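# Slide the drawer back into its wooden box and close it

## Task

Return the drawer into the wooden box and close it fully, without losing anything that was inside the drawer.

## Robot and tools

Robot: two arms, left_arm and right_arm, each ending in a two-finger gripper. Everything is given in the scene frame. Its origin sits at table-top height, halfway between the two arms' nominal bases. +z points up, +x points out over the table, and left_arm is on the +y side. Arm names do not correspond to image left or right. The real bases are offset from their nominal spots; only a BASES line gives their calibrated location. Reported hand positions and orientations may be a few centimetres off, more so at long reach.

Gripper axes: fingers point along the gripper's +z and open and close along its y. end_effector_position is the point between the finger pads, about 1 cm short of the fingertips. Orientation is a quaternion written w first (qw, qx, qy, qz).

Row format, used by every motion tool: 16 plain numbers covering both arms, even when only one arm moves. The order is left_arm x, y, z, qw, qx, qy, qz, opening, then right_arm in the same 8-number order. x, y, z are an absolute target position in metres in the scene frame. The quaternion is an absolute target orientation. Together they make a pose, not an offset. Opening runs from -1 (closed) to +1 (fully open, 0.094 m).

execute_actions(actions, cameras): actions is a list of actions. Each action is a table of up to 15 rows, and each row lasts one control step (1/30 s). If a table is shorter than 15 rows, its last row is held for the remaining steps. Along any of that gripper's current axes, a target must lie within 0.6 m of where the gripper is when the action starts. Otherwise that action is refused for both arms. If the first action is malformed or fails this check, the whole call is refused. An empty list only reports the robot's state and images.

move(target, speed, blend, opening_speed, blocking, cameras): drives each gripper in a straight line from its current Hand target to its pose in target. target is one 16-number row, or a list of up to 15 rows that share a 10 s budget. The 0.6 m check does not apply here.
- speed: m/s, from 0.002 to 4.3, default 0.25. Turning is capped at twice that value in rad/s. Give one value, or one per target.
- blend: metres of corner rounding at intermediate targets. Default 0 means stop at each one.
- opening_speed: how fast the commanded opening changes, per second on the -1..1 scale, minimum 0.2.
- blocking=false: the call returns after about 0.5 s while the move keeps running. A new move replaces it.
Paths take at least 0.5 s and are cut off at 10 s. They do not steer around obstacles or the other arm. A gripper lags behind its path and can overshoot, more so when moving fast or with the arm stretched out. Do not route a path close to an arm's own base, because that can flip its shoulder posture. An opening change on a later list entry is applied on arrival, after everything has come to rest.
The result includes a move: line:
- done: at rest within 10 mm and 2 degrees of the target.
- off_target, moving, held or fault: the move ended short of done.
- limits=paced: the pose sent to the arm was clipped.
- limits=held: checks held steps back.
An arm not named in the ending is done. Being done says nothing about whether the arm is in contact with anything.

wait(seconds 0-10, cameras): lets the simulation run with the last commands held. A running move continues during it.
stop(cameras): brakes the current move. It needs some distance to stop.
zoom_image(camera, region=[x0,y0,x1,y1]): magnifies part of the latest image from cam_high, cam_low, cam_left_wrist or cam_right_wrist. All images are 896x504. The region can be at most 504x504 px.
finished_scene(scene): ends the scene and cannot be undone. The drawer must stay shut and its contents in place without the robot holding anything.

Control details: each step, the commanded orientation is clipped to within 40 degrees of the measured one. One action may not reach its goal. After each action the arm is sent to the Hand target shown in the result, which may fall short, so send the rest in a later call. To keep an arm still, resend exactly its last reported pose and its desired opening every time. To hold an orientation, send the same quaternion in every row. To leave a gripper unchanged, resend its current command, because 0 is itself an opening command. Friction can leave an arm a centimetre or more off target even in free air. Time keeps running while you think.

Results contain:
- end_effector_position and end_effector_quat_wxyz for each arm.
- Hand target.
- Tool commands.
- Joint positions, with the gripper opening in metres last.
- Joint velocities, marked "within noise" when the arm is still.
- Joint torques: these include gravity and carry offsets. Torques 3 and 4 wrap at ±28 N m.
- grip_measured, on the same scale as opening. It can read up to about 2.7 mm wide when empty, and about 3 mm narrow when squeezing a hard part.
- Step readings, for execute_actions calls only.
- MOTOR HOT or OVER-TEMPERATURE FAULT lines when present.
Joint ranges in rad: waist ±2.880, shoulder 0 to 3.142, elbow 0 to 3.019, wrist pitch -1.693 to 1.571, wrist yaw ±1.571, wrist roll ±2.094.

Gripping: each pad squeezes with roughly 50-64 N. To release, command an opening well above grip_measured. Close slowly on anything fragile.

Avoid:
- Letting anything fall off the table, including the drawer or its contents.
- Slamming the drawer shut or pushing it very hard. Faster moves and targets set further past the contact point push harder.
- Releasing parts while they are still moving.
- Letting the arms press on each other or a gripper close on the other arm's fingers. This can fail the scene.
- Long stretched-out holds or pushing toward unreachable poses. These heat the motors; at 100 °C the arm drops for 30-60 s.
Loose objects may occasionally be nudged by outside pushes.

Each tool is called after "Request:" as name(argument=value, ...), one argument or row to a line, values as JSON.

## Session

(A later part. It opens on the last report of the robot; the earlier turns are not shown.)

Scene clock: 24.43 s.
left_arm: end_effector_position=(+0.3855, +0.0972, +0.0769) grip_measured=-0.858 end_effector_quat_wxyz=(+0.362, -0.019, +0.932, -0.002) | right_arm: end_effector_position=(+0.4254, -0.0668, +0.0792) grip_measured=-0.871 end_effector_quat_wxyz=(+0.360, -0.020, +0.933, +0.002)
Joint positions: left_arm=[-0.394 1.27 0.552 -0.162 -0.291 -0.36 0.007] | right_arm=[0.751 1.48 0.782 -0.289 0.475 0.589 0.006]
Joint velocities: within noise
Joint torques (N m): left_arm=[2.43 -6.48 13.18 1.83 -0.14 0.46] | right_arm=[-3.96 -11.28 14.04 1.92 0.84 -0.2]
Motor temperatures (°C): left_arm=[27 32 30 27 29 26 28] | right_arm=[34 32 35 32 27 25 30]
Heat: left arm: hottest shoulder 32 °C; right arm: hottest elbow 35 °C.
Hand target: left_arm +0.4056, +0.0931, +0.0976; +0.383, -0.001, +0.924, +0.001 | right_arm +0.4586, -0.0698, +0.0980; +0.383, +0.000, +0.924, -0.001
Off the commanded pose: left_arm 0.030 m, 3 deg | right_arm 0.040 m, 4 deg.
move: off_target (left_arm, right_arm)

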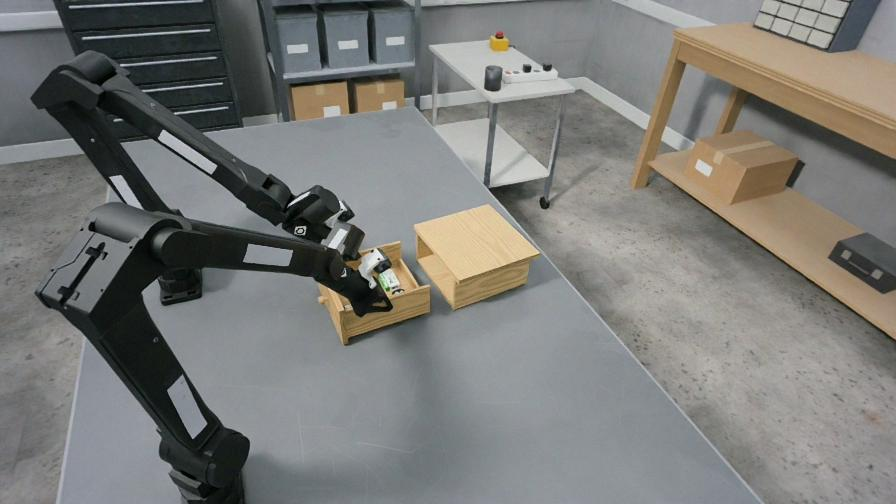

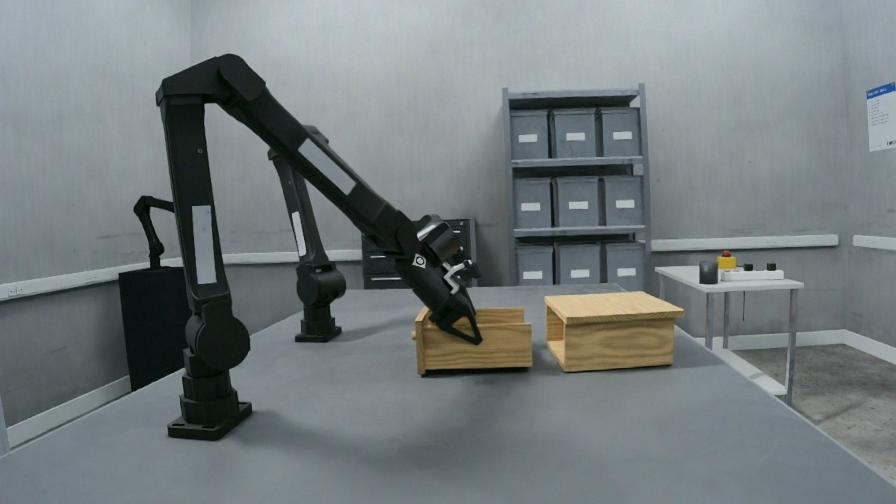

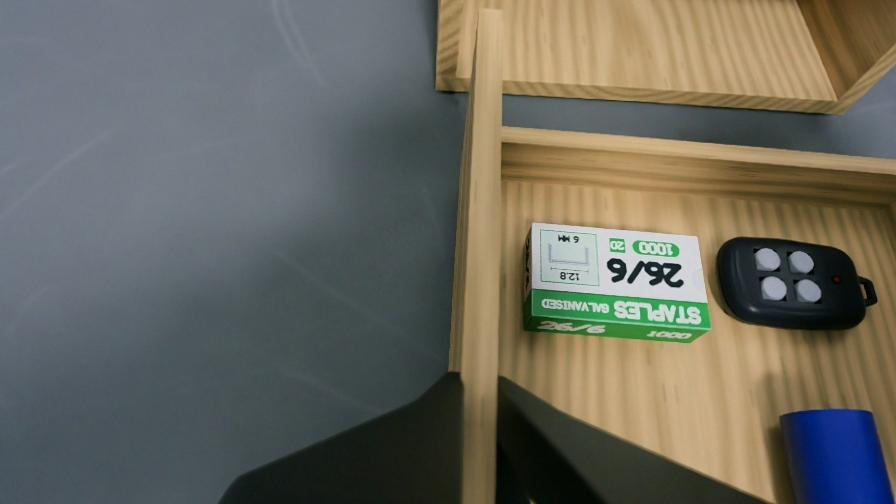

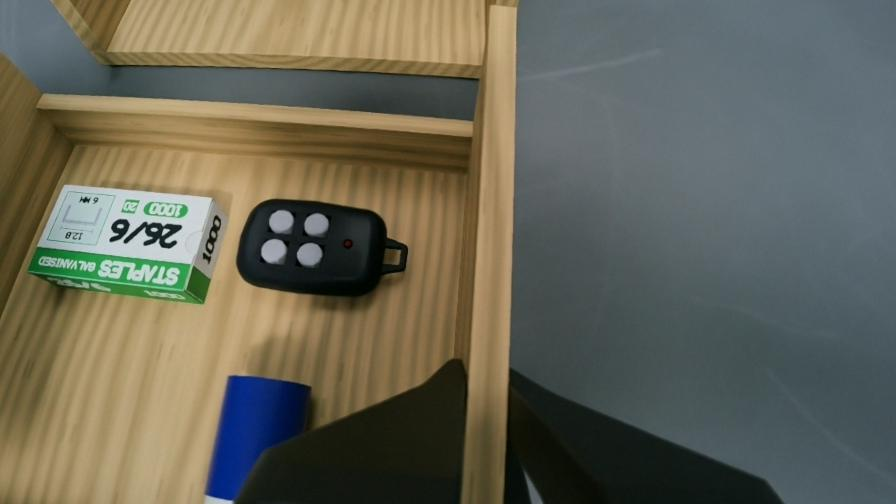

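Request:
move(
  target=[
    [0.430,0.091,0.097,0.3907,0,0.9205,0,-0.95,0.486,-0.070,0.098,0.3907,0,0.9205,0,-0.95],
    [0.448,0.091,0.098,0.3907,0,0.9205,0,-0.95,0.508,-0.070,0.098,0.3907,0,0.9205,0,-0.95],
  ],
  speed=0.06,
)

Request:
zoom_image(
  camera="cam_low",
  region=[430, 280, 690, 400],
)

Request:
zoom_image(
  camera="cam_high",
  region=[310, 190, 550, 340],
)

Scene clock: 26.50 s.
left_arm: end_effector_position=(+0.4260, +0.0970, +0.0765) grip_measured=-0.858 end_effector_quat_wxyz=(+0.368, -0.024, +0.930, -0.001) | right_arm: end_effector_position=(+0.4685, -0.0671, +0.0790) grip_measured=-0.871 end_effector_quat_wxyz=(+0.364, -0.023, +0.931, +0.001)
Joint positions: left_arm=[-0.351 1.375 0.636 -0.121 -0.273 -0.331 0.007] | right_arm=[0.68 1.553 0.857 -0.251 0.441 0.512 0.006]
Joint velocities: within noise
Joint torques (N m): left_arm=[1.96 -8.53 13.16 2.04 0 0.53] | right_arm=[-3.96 -12.4 14.61 2.14 0.83 -0.15]
Motor temperatures (°C): left_arm=[27 32 30 27 29 26 28] | right_arm=[34 32 36 32 27 25 30]
Heat: left arm: hottest shoulder 32 °C; right arm: hottest elbow 36 °C.
Hand target: left_arm +0.4466, +0.0915, +0.0987; +0.391, -0.001, +0.920, +0.001 | right_arm +0.5050, -0.0722, +0.0990; +0.391, +0.000, +0.920, -0.001
Off the commanded pose: left_arm 0.031 m, 4 deg | right_arm 0.044 m, 4 deg.
move: off_target (left_arm, right_arm)

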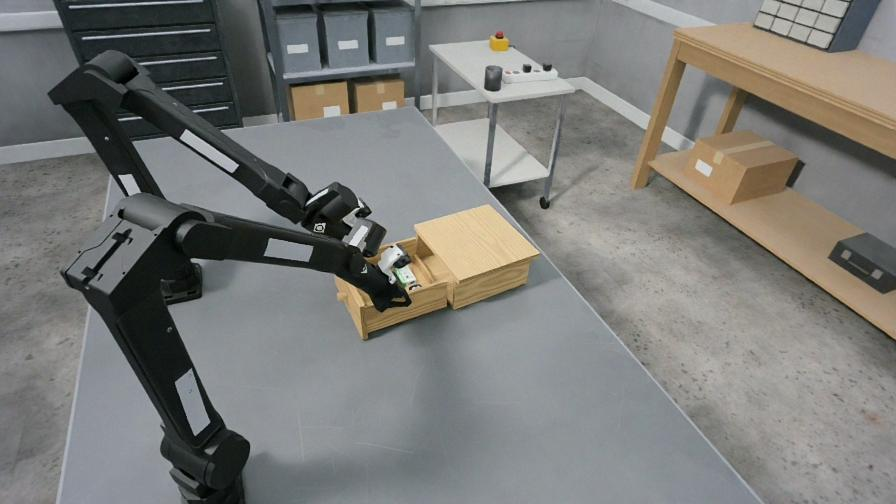

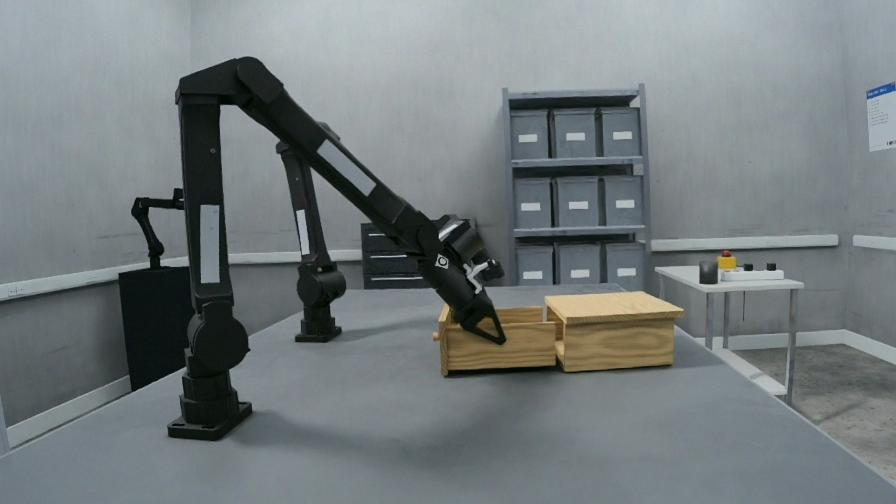

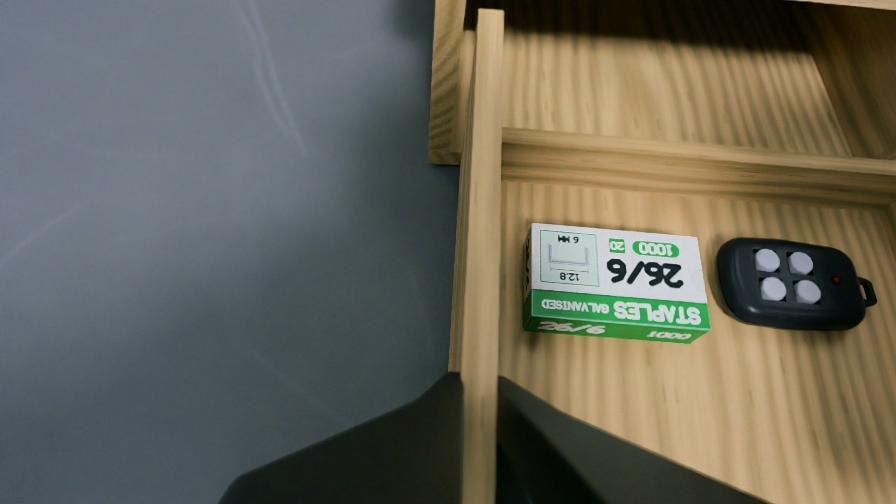

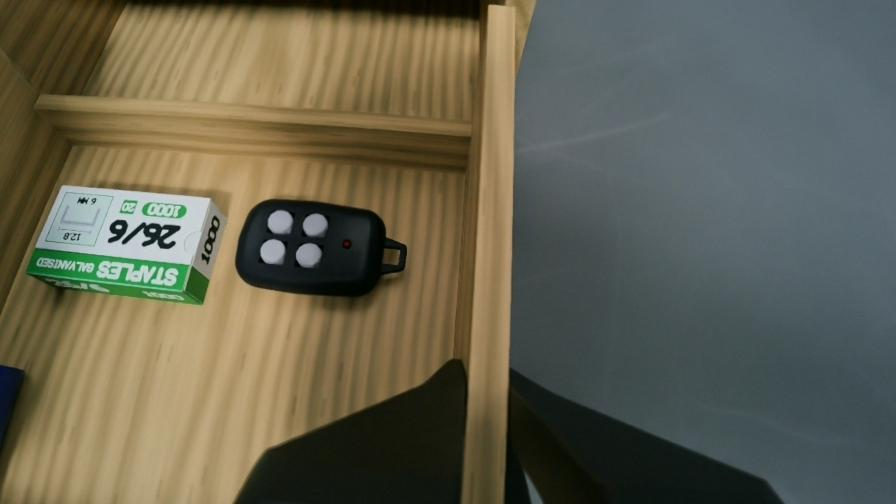

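Scaled by 1.938 from the camera's 896x504 image, which has a finer 1280x720 frame.

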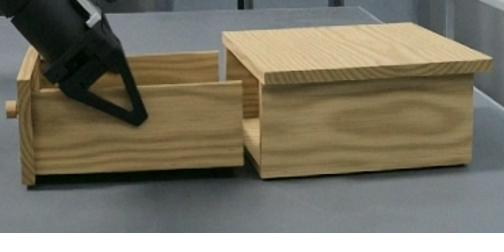

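Scaled by 2.100 from the camera's 896x504 image, which has a finer 1280x720 frame.

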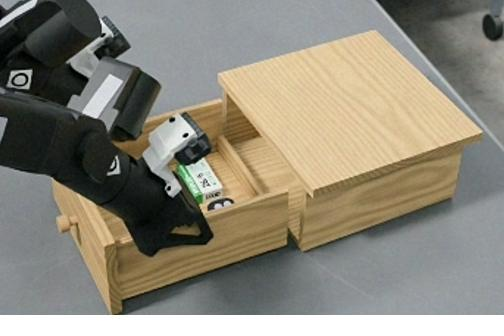

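Request:
zoom_image(
  camera="cam_left_wrist",
  region=[400, 0, 560, 200],
)

Request:
zoom_image(
  camera="cam_right_wrist",
  region=[400, 0, 560, 200],
)

Request:
zoom_image(
  camera="cam_low",
  region=[535, 290, 605, 380],
)

Scaled by 2.520 from the camera's 896x504 image, which has a finer 1280x720 frame.

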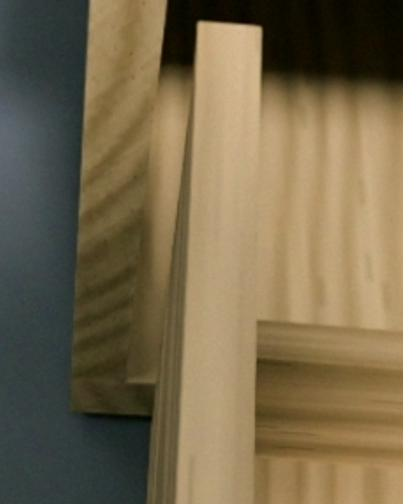

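Scaled by 2.520 from the camera's 896x504 image, which has a finer 1280x720 frame.

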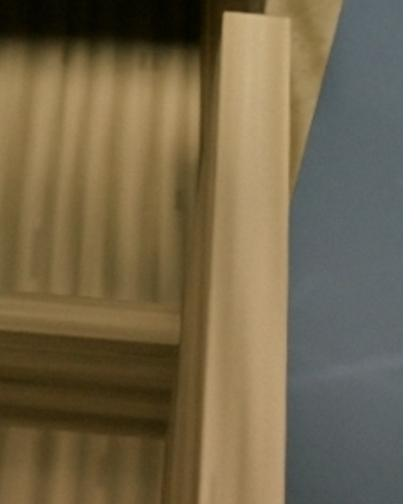

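Scaled by 5.600 from the camera's 896x504 image, which has a finer 1280x720 frame.

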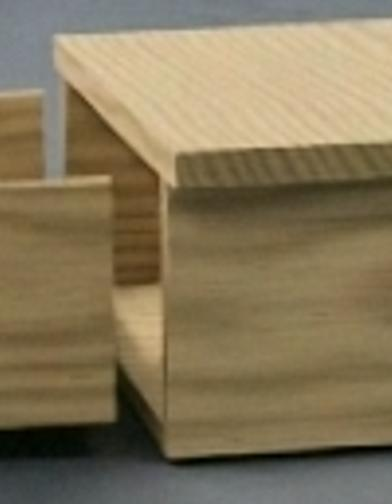

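Request:
zoom_image(
  camera="cam_low",
  region=[435, 295, 565, 385],
)

Request:
zoom_image(
  camera="cam_low",
  region=[555, 285, 690, 378],
)

Scaled by 3.877 from the camera's 896x504 image, which has a finer 1280x720 frame.

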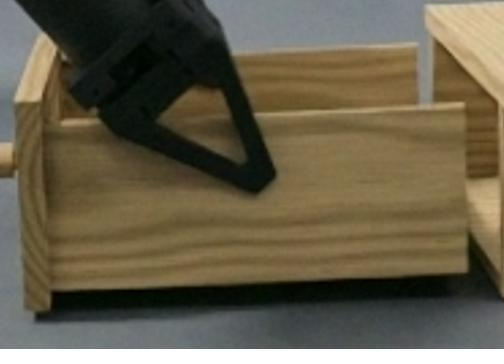

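Scaled by 3.733 from the camera's 896x504 image, which has a finer 1280x720 frame.

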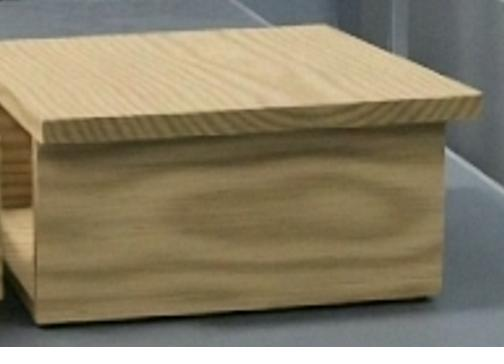

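Request:
move(
  target=[0.452,0.091,0.1005,0.3907,0,0.9205,0,-0.95,0.522,-0.070,0.096,0.3907,0,0.9205,0,-0.95],
  speed=0.04,
)

Request:
zoom_image(
  camera="cam_low",
  region=[535, 290, 605, 380],
)

Request:
zoom_image(
  camera="cam_left_wrist",
  region=[400, 0, 560, 200],
)

Request:
zoom_image(
  camera="cam_right_wrist",
  region=[400, 0, 560, 200],
)

Scene clock: 30.13 s.
left_arm: end_effector_position=(+0.4321, +0.0998, +0.0774) grip_measured=-0.858 end_effector_quat_wxyz=(+0.369, -0.029, +0.929, +0.001) | right_arm: end_effector_position=(+0.4782, -0.0635, +0.0789) grip_measured=-0.871 end_effector_quat_wxyz=(+0.364, -0.029, +0.931, +0.004)
Joint positions: left_arm=[-0.34 1.386 0.649 -0.121 -0.273 -0.331 0.007] | right_arm=[0.669 1.573 0.88 -0.246 0.425 0.492 0.006]
Joint velocities: within noise
Joint torques (N m): left_arm=[1.55 -8.76 13.07 1.63 0.08 0.55] | right_arm=[-4.48 -12.28 14.94 2.24 0.91 -0.11]
Motor temperatures (°C): left_arm=[27 32 30 27 29 26 28] | right_arm=[34 32 37 32 27 25 30]
Heat: left arm: hottest shoulder 32 °C; right arm: hottest elbow 37 °C.
Hand target: left_arm +0.4506, +0.0914, +0.1010; +0.391, -0.001, +0.920, +0.001 | right_arm +0.5185, -0.0726, +0.0973; +0.391, +0.000, +0.920, -0.001
Off the commanded pose: left_arm 0.032 m, 4 deg | right_arm 0.047 m, 5 deg.
move: off_target (left_arm, right_arm)

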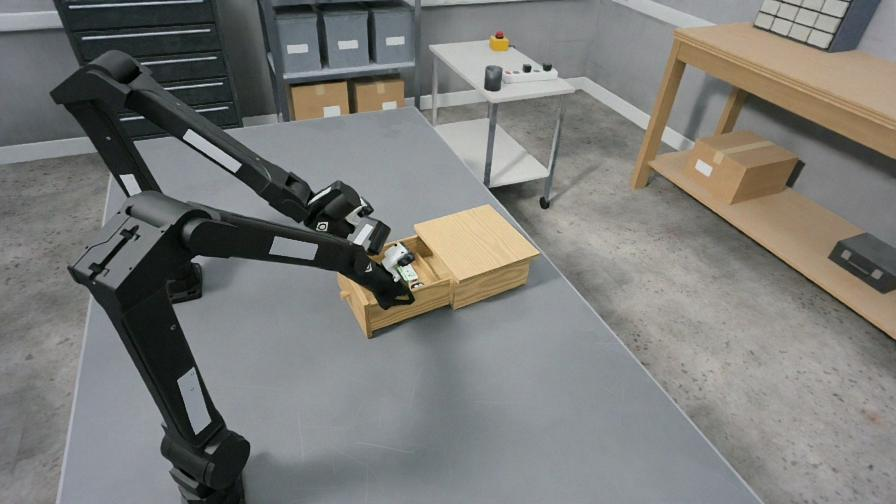

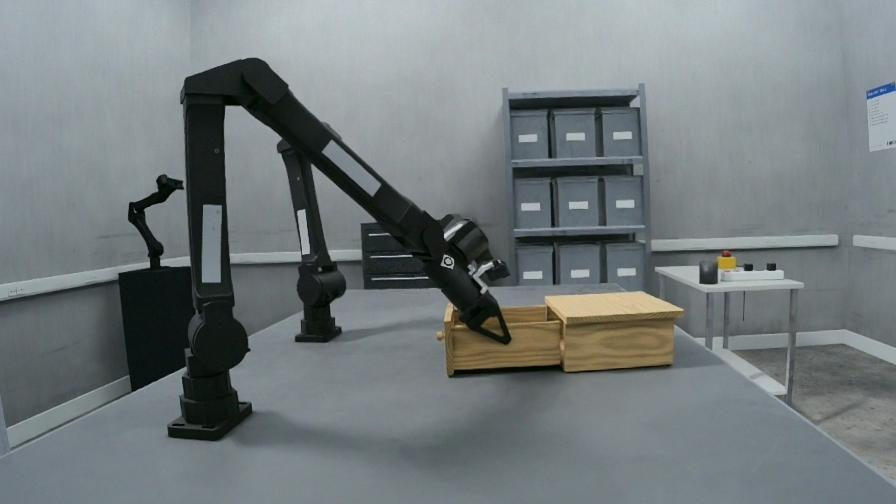

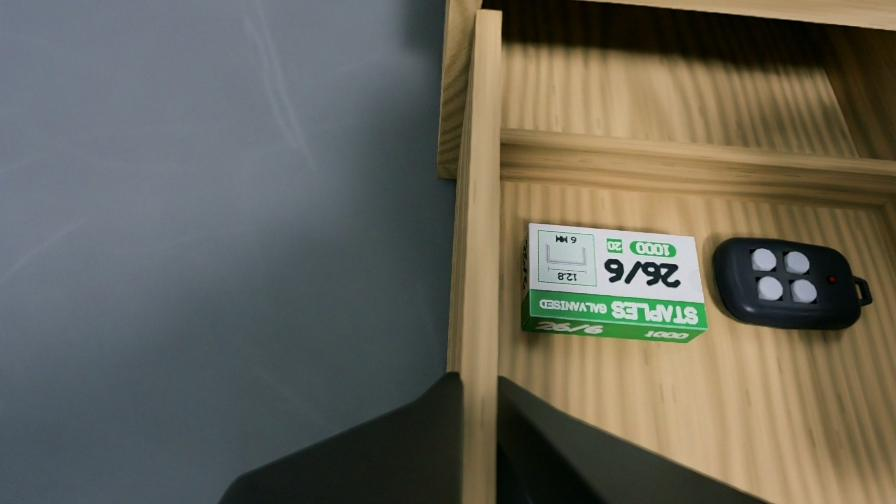

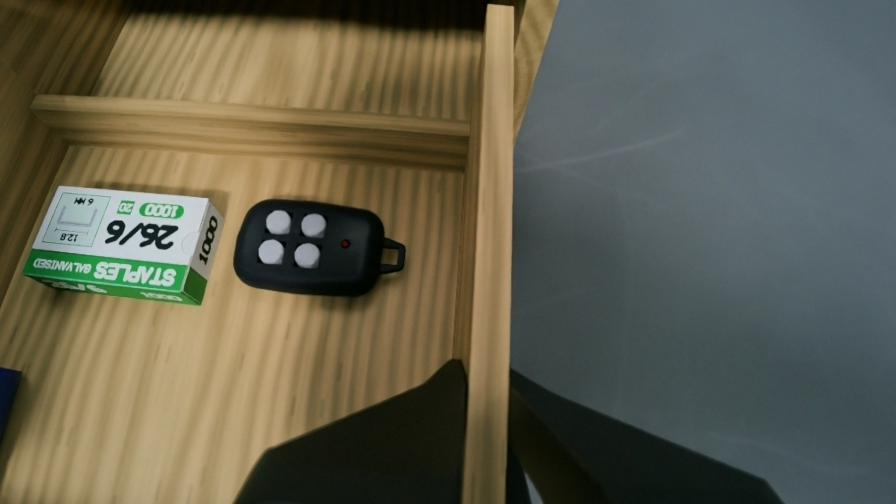

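Scaled by 5.600 from the camera's 896x504 image, which has a finer 1280x720 frame.

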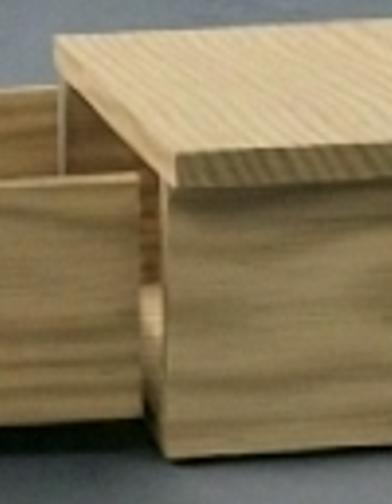

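Scaled by 2.520 from the camera's 896x504 image, which has a finer 1280x720 frame.

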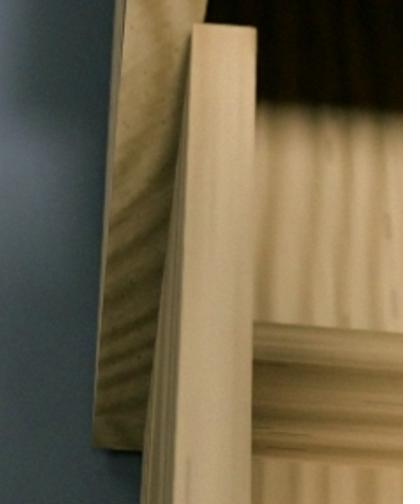

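Scaled by 2.520 from the camera's 896x504 image, which has a finer 1280x720 frame.

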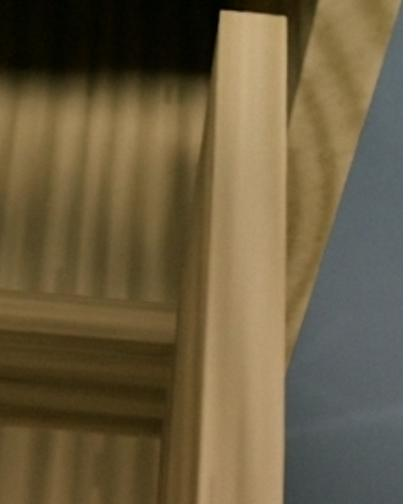

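Request:
move(
  target=[0.451,0.080,0.1005,0.3907,0,0.9205,0,-0.95,0.532,-0.082,0.089,0.3907,0,0.9205,0,-0.95],
  speed=0.04,
)

Request:
zoom_image(
  camera="cam_low",
  region=[535, 290, 605, 380],
)

Request:
zoom_image(
  camera="cam_left_wrist",
  region=[400, 0, 560, 200],
)

Request:
zoom_image(
  camera="cam_right_wrist",
  region=[400, 0, 560, 200],
)

Scene clock: 32.10 s.
left_arm: end_effector_position=(+0.4347, +0.0992, +0.0772) grip_measured=-0.858 end_effector_quat_wxyz=(+0.370, -0.037, +0.928, +0.005) | right_arm: end_effector_position=(+0.4852, -0.0638, +0.0773) grip_measured=-0.871 end_effector_quat_wxyz=(+0.366, -0.037, +0.930, +0.012)
Joint positions: left_arm=[-0.346 1.396 0.657 -0.121 -0.29 -0.347 0.007] | right_arm=[0.652 1.582 0.88 -0.216 0.398 0.461 0.006]
Joint velocities: within noise
Joint torques (N m): left_arm=[-0.38 -9.11 13.14 1.46 0 0.52] | right_arm=[-5.6 -11.87 14.12 2.43 1.11 -0.1]
Motor temperatures (°C): left_arm=[27 32 31 27 29 26 28] | right_arm=[34 32 37 32 27 25 30]
Heat: left arm: hottest shoulder 32 °C; right arm: hottest elbow 37 °C.
Hand target: left_arm +0.4496, +0.0805, +0.1009; +0.391, -0.001, +0.920, +0.000 | right_arm +0.5276, -0.0846, +0.0904; +0.391, +0.000, +0.920, -0.001
Off the commanded pose: left_arm 0.034 m, 5 deg | right_arm 0.052 m, 5 deg.
move: off_target (left_arm, right_arm)

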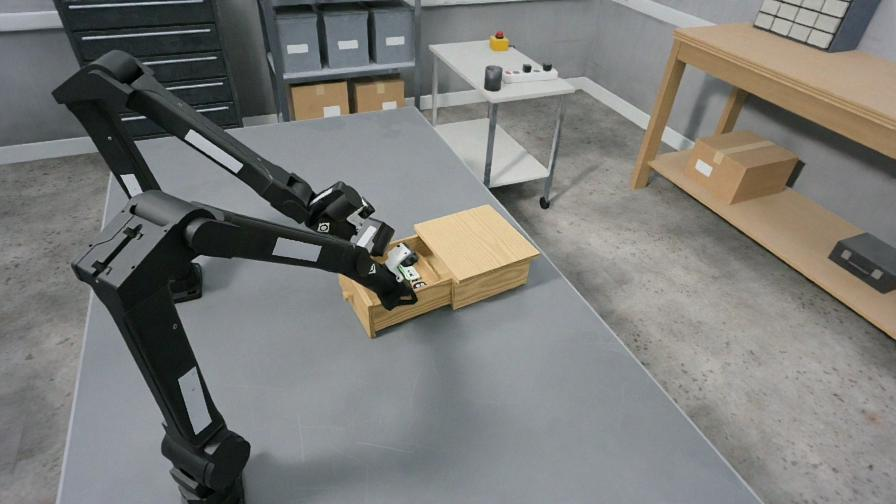

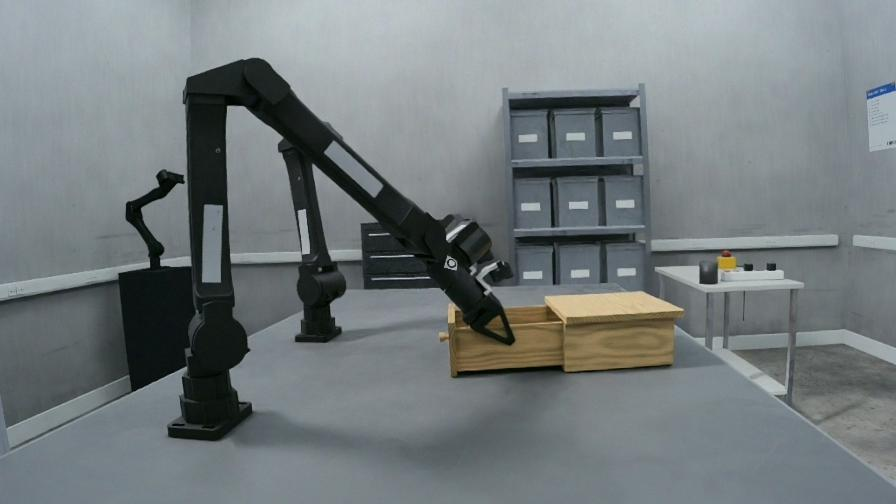

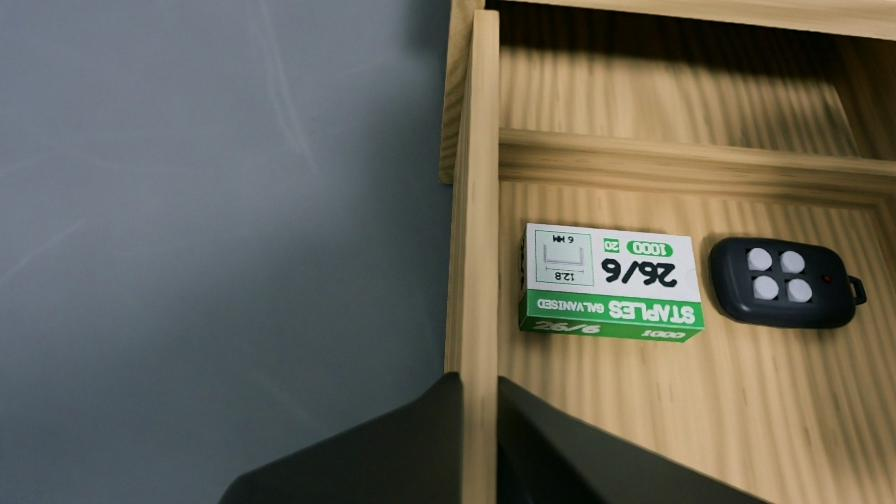

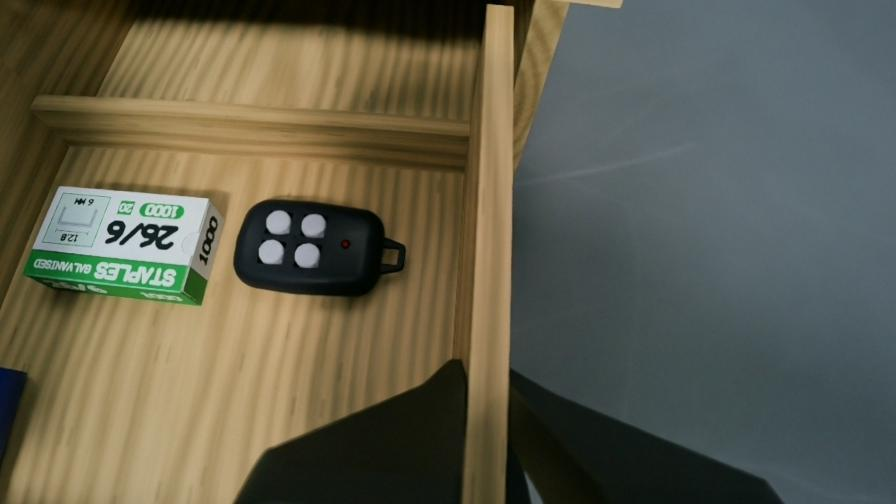

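Scaled by 5.600 from the camera's 896x504 image, which has a finer 1280x720 frame.

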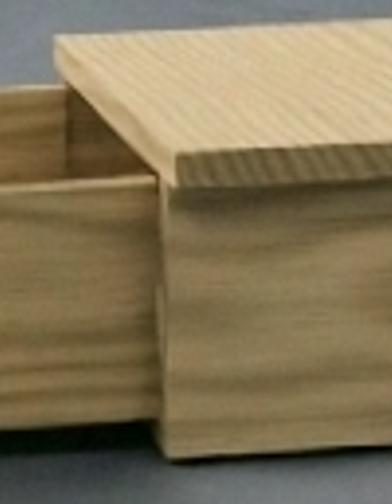

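Scaled by 2.520 from the camera's 896x504 image, which has a finer 1280x720 frame.

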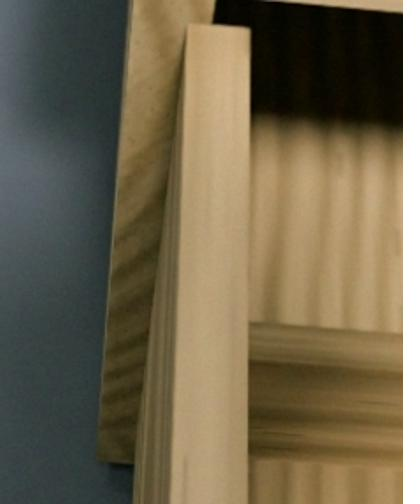

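Scaled by 2.520 from the camera's 896x504 image, which has a finer 1280x720 frame.

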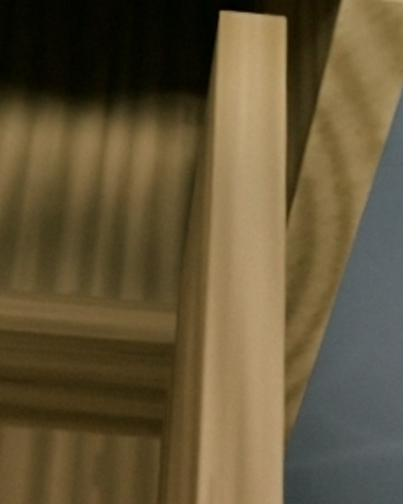

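Request:
zoom_image(
  camera="cam_high",
  region=[340, 230, 460, 345],
)

Request:
zoom_image(
  camera="cam_high",
  region=[430, 230, 550, 320],
)

Request:
zoom_image(
  camera="cam_high",
  region=[380, 210, 480, 310],
)

Scaled by 4.200 from the camera's 896x504 image, which has a finer 1280x720 frame.

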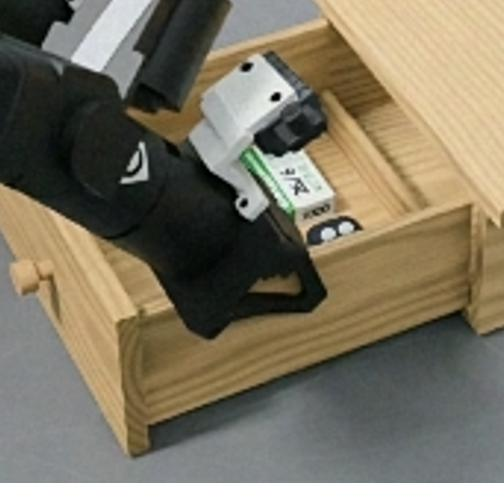

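Scaled by 4.200 from the camera's 896x504 image, which has a finer 1280x720 frame.

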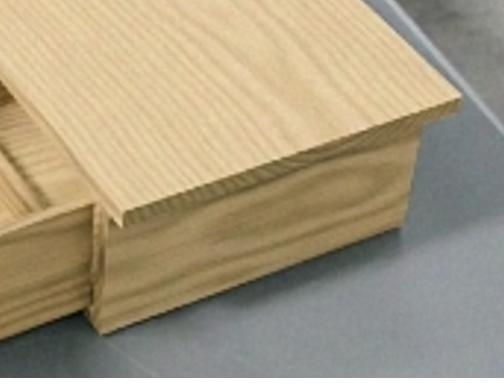

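Scaled by 5.040 from the camera's 896x504 image, which has a finer 1280x720 frame.

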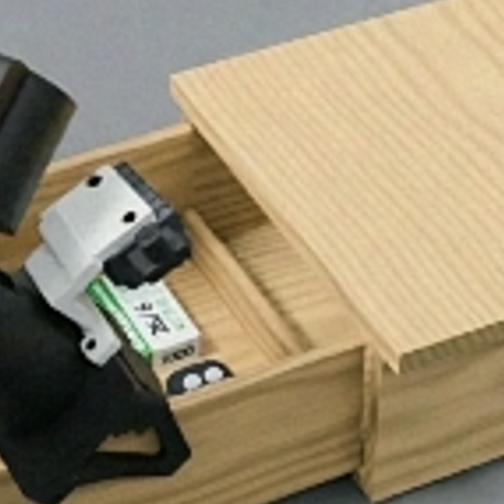

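Request:
move(
  target=[0.449,0.070,0.1005,0.3907,0,0.9205,0,-0.95,0.530,-0.092,0.089,0.3907,0,0.9205,0,-0.95],
  speed=0.04,
)

Request:
zoom_image(
  camera="cam_left_wrist",
  region=[400, 0, 560, 200],
)

Request:
zoom_image(
  camera="cam_right_wrist",
  region=[400, 0, 560, 200],
)

Scene clock: 35.87 s.
left_arm: end_effector_position=(+0.4352, +0.0947, +0.0771) grip_measured=-0.858 end_effector_quat_wxyz=(+0.373, -0.045, +0.927, +0.007) | right_arm: end_effector_position=(+0.4892, -0.0675, +0.0775) grip_measured=-0.871 end_effector_quat_wxyz=(+0.366, -0.043, +0.930, +0.012)
Joint positions: left_arm=[-0.362 1.404 0.663 -0.121 -0.313 -0.373 0.007] | right_arm=[0.638 1.582 0.88 -0.209 0.385 0.438 0.006]
Joint velocities: within noise
Joint torques (N m): left_arm=[-1.2 -9.05 13.11 1.18 0.17 0.58] | right_arm=[-5.66 -13.16 12.29 2.5 1.18 0.03]
Motor temperatures (°C): left_arm=[27 32 31 27 29 26 28] | right_arm=[34 32 38 32 27 25 30]
Heat: left arm: hottest shoulder 32 °C; right arm: hottest elbow 38 °C.
Hand target: left_arm +0.4474, +0.0705, +0.1008; +0.392, -0.001, +0.920, +0.000 | right_arm +0.5263, -0.0938, +0.0899; +0.391, +0.000, +0.921, -0.001
Off the commanded pose: left_arm 0.037 m, 6 deg | right_arm 0.049 m, 6 deg.
move: off_target (left_arm, right_arm)

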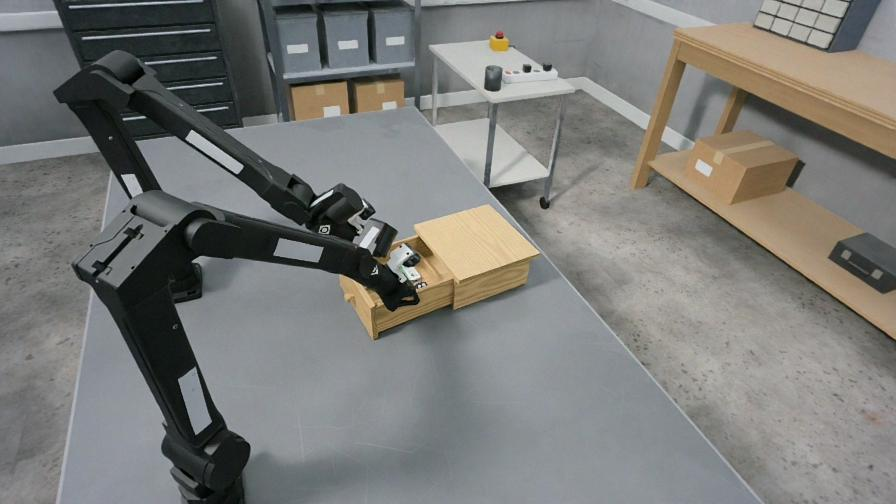

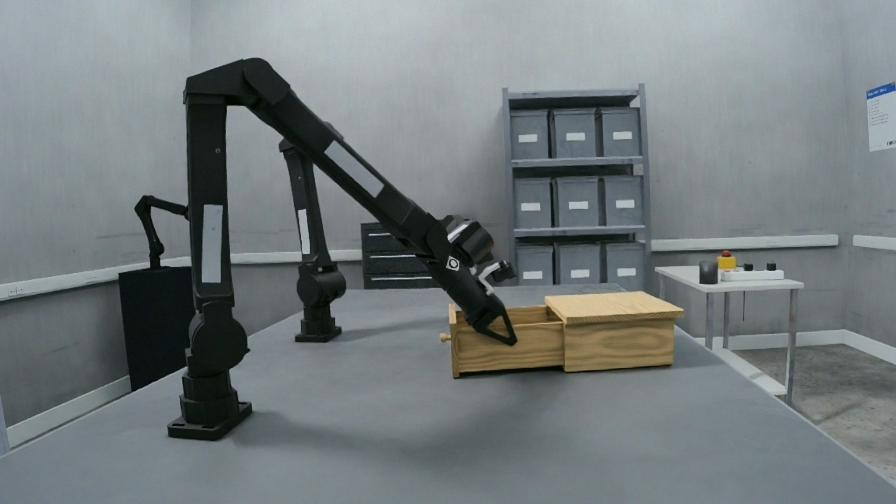

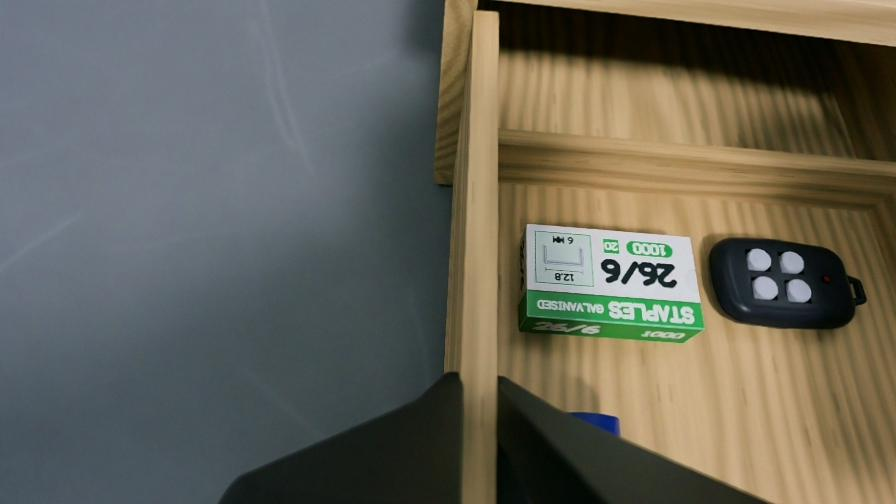

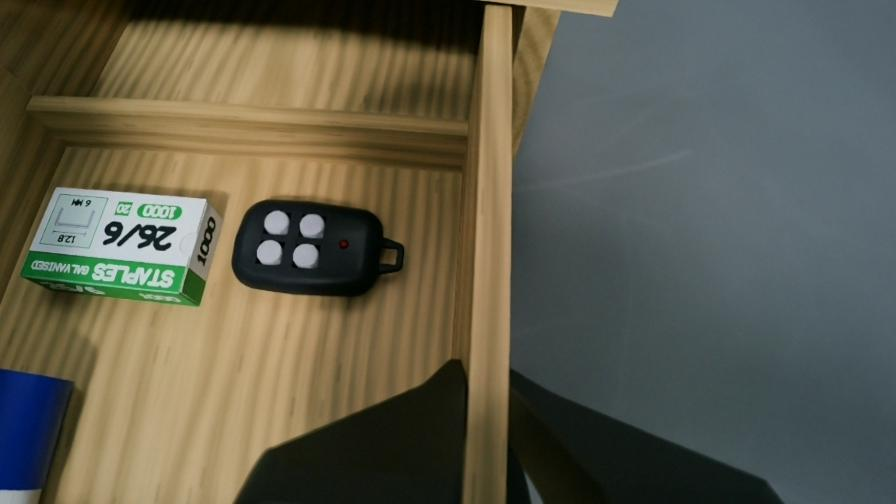

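Scaled by 2.520 from the camera's 896x504 image, which has a finer 1280x720 frame.

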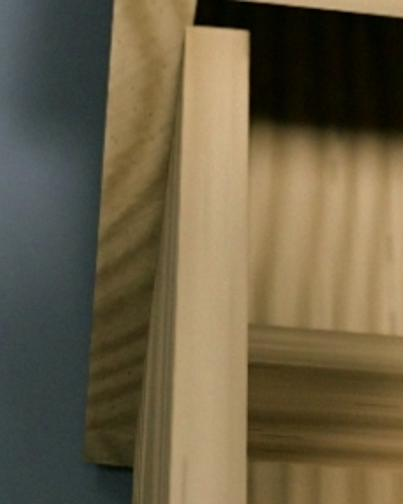

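Scaled by 2.520 from the camera's 896x504 image, which has a finer 1280x720 frame.

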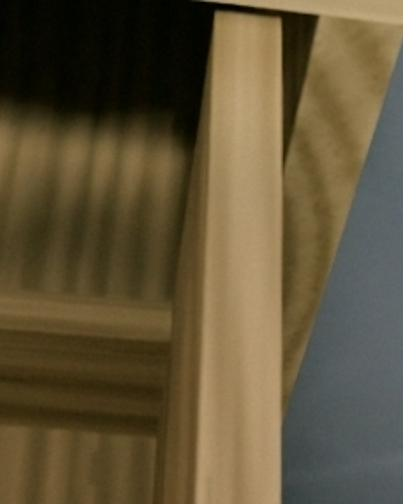

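Request:
zoom_image(
  camera="cam_high",
  region=[400, 215, 470, 305],
)

Request:
zoom_image(
  camera="cam_low",
  region=[535, 290, 605, 380],
)

Request:
zoom_image(
  camera="cam_high",
  region=[330, 200, 560, 345],
)

Scaled by 5.600 from the camera's 896x504 image, which has a finer 1280x720 frame.

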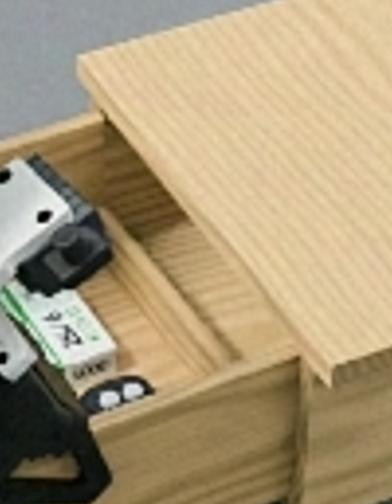

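Scaled by 5.600 from the camera's 896x504 image, which has a finer 1280x720 frame.

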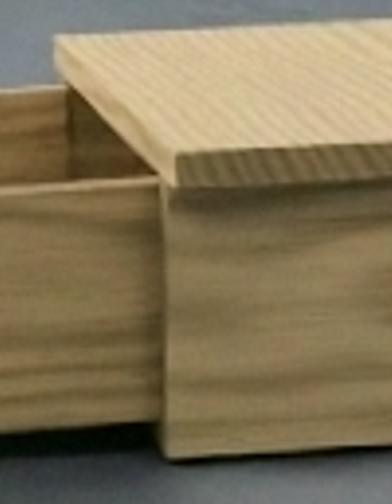

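Scaled by 2.191 from the camera's 896x504 image, which has a finer 1280x720 frame.

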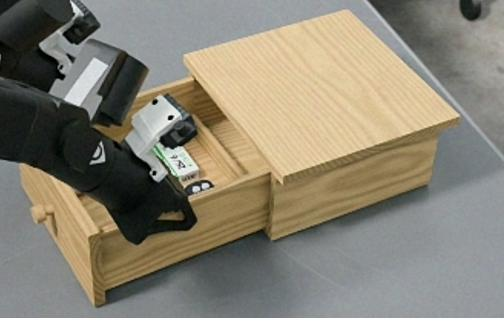

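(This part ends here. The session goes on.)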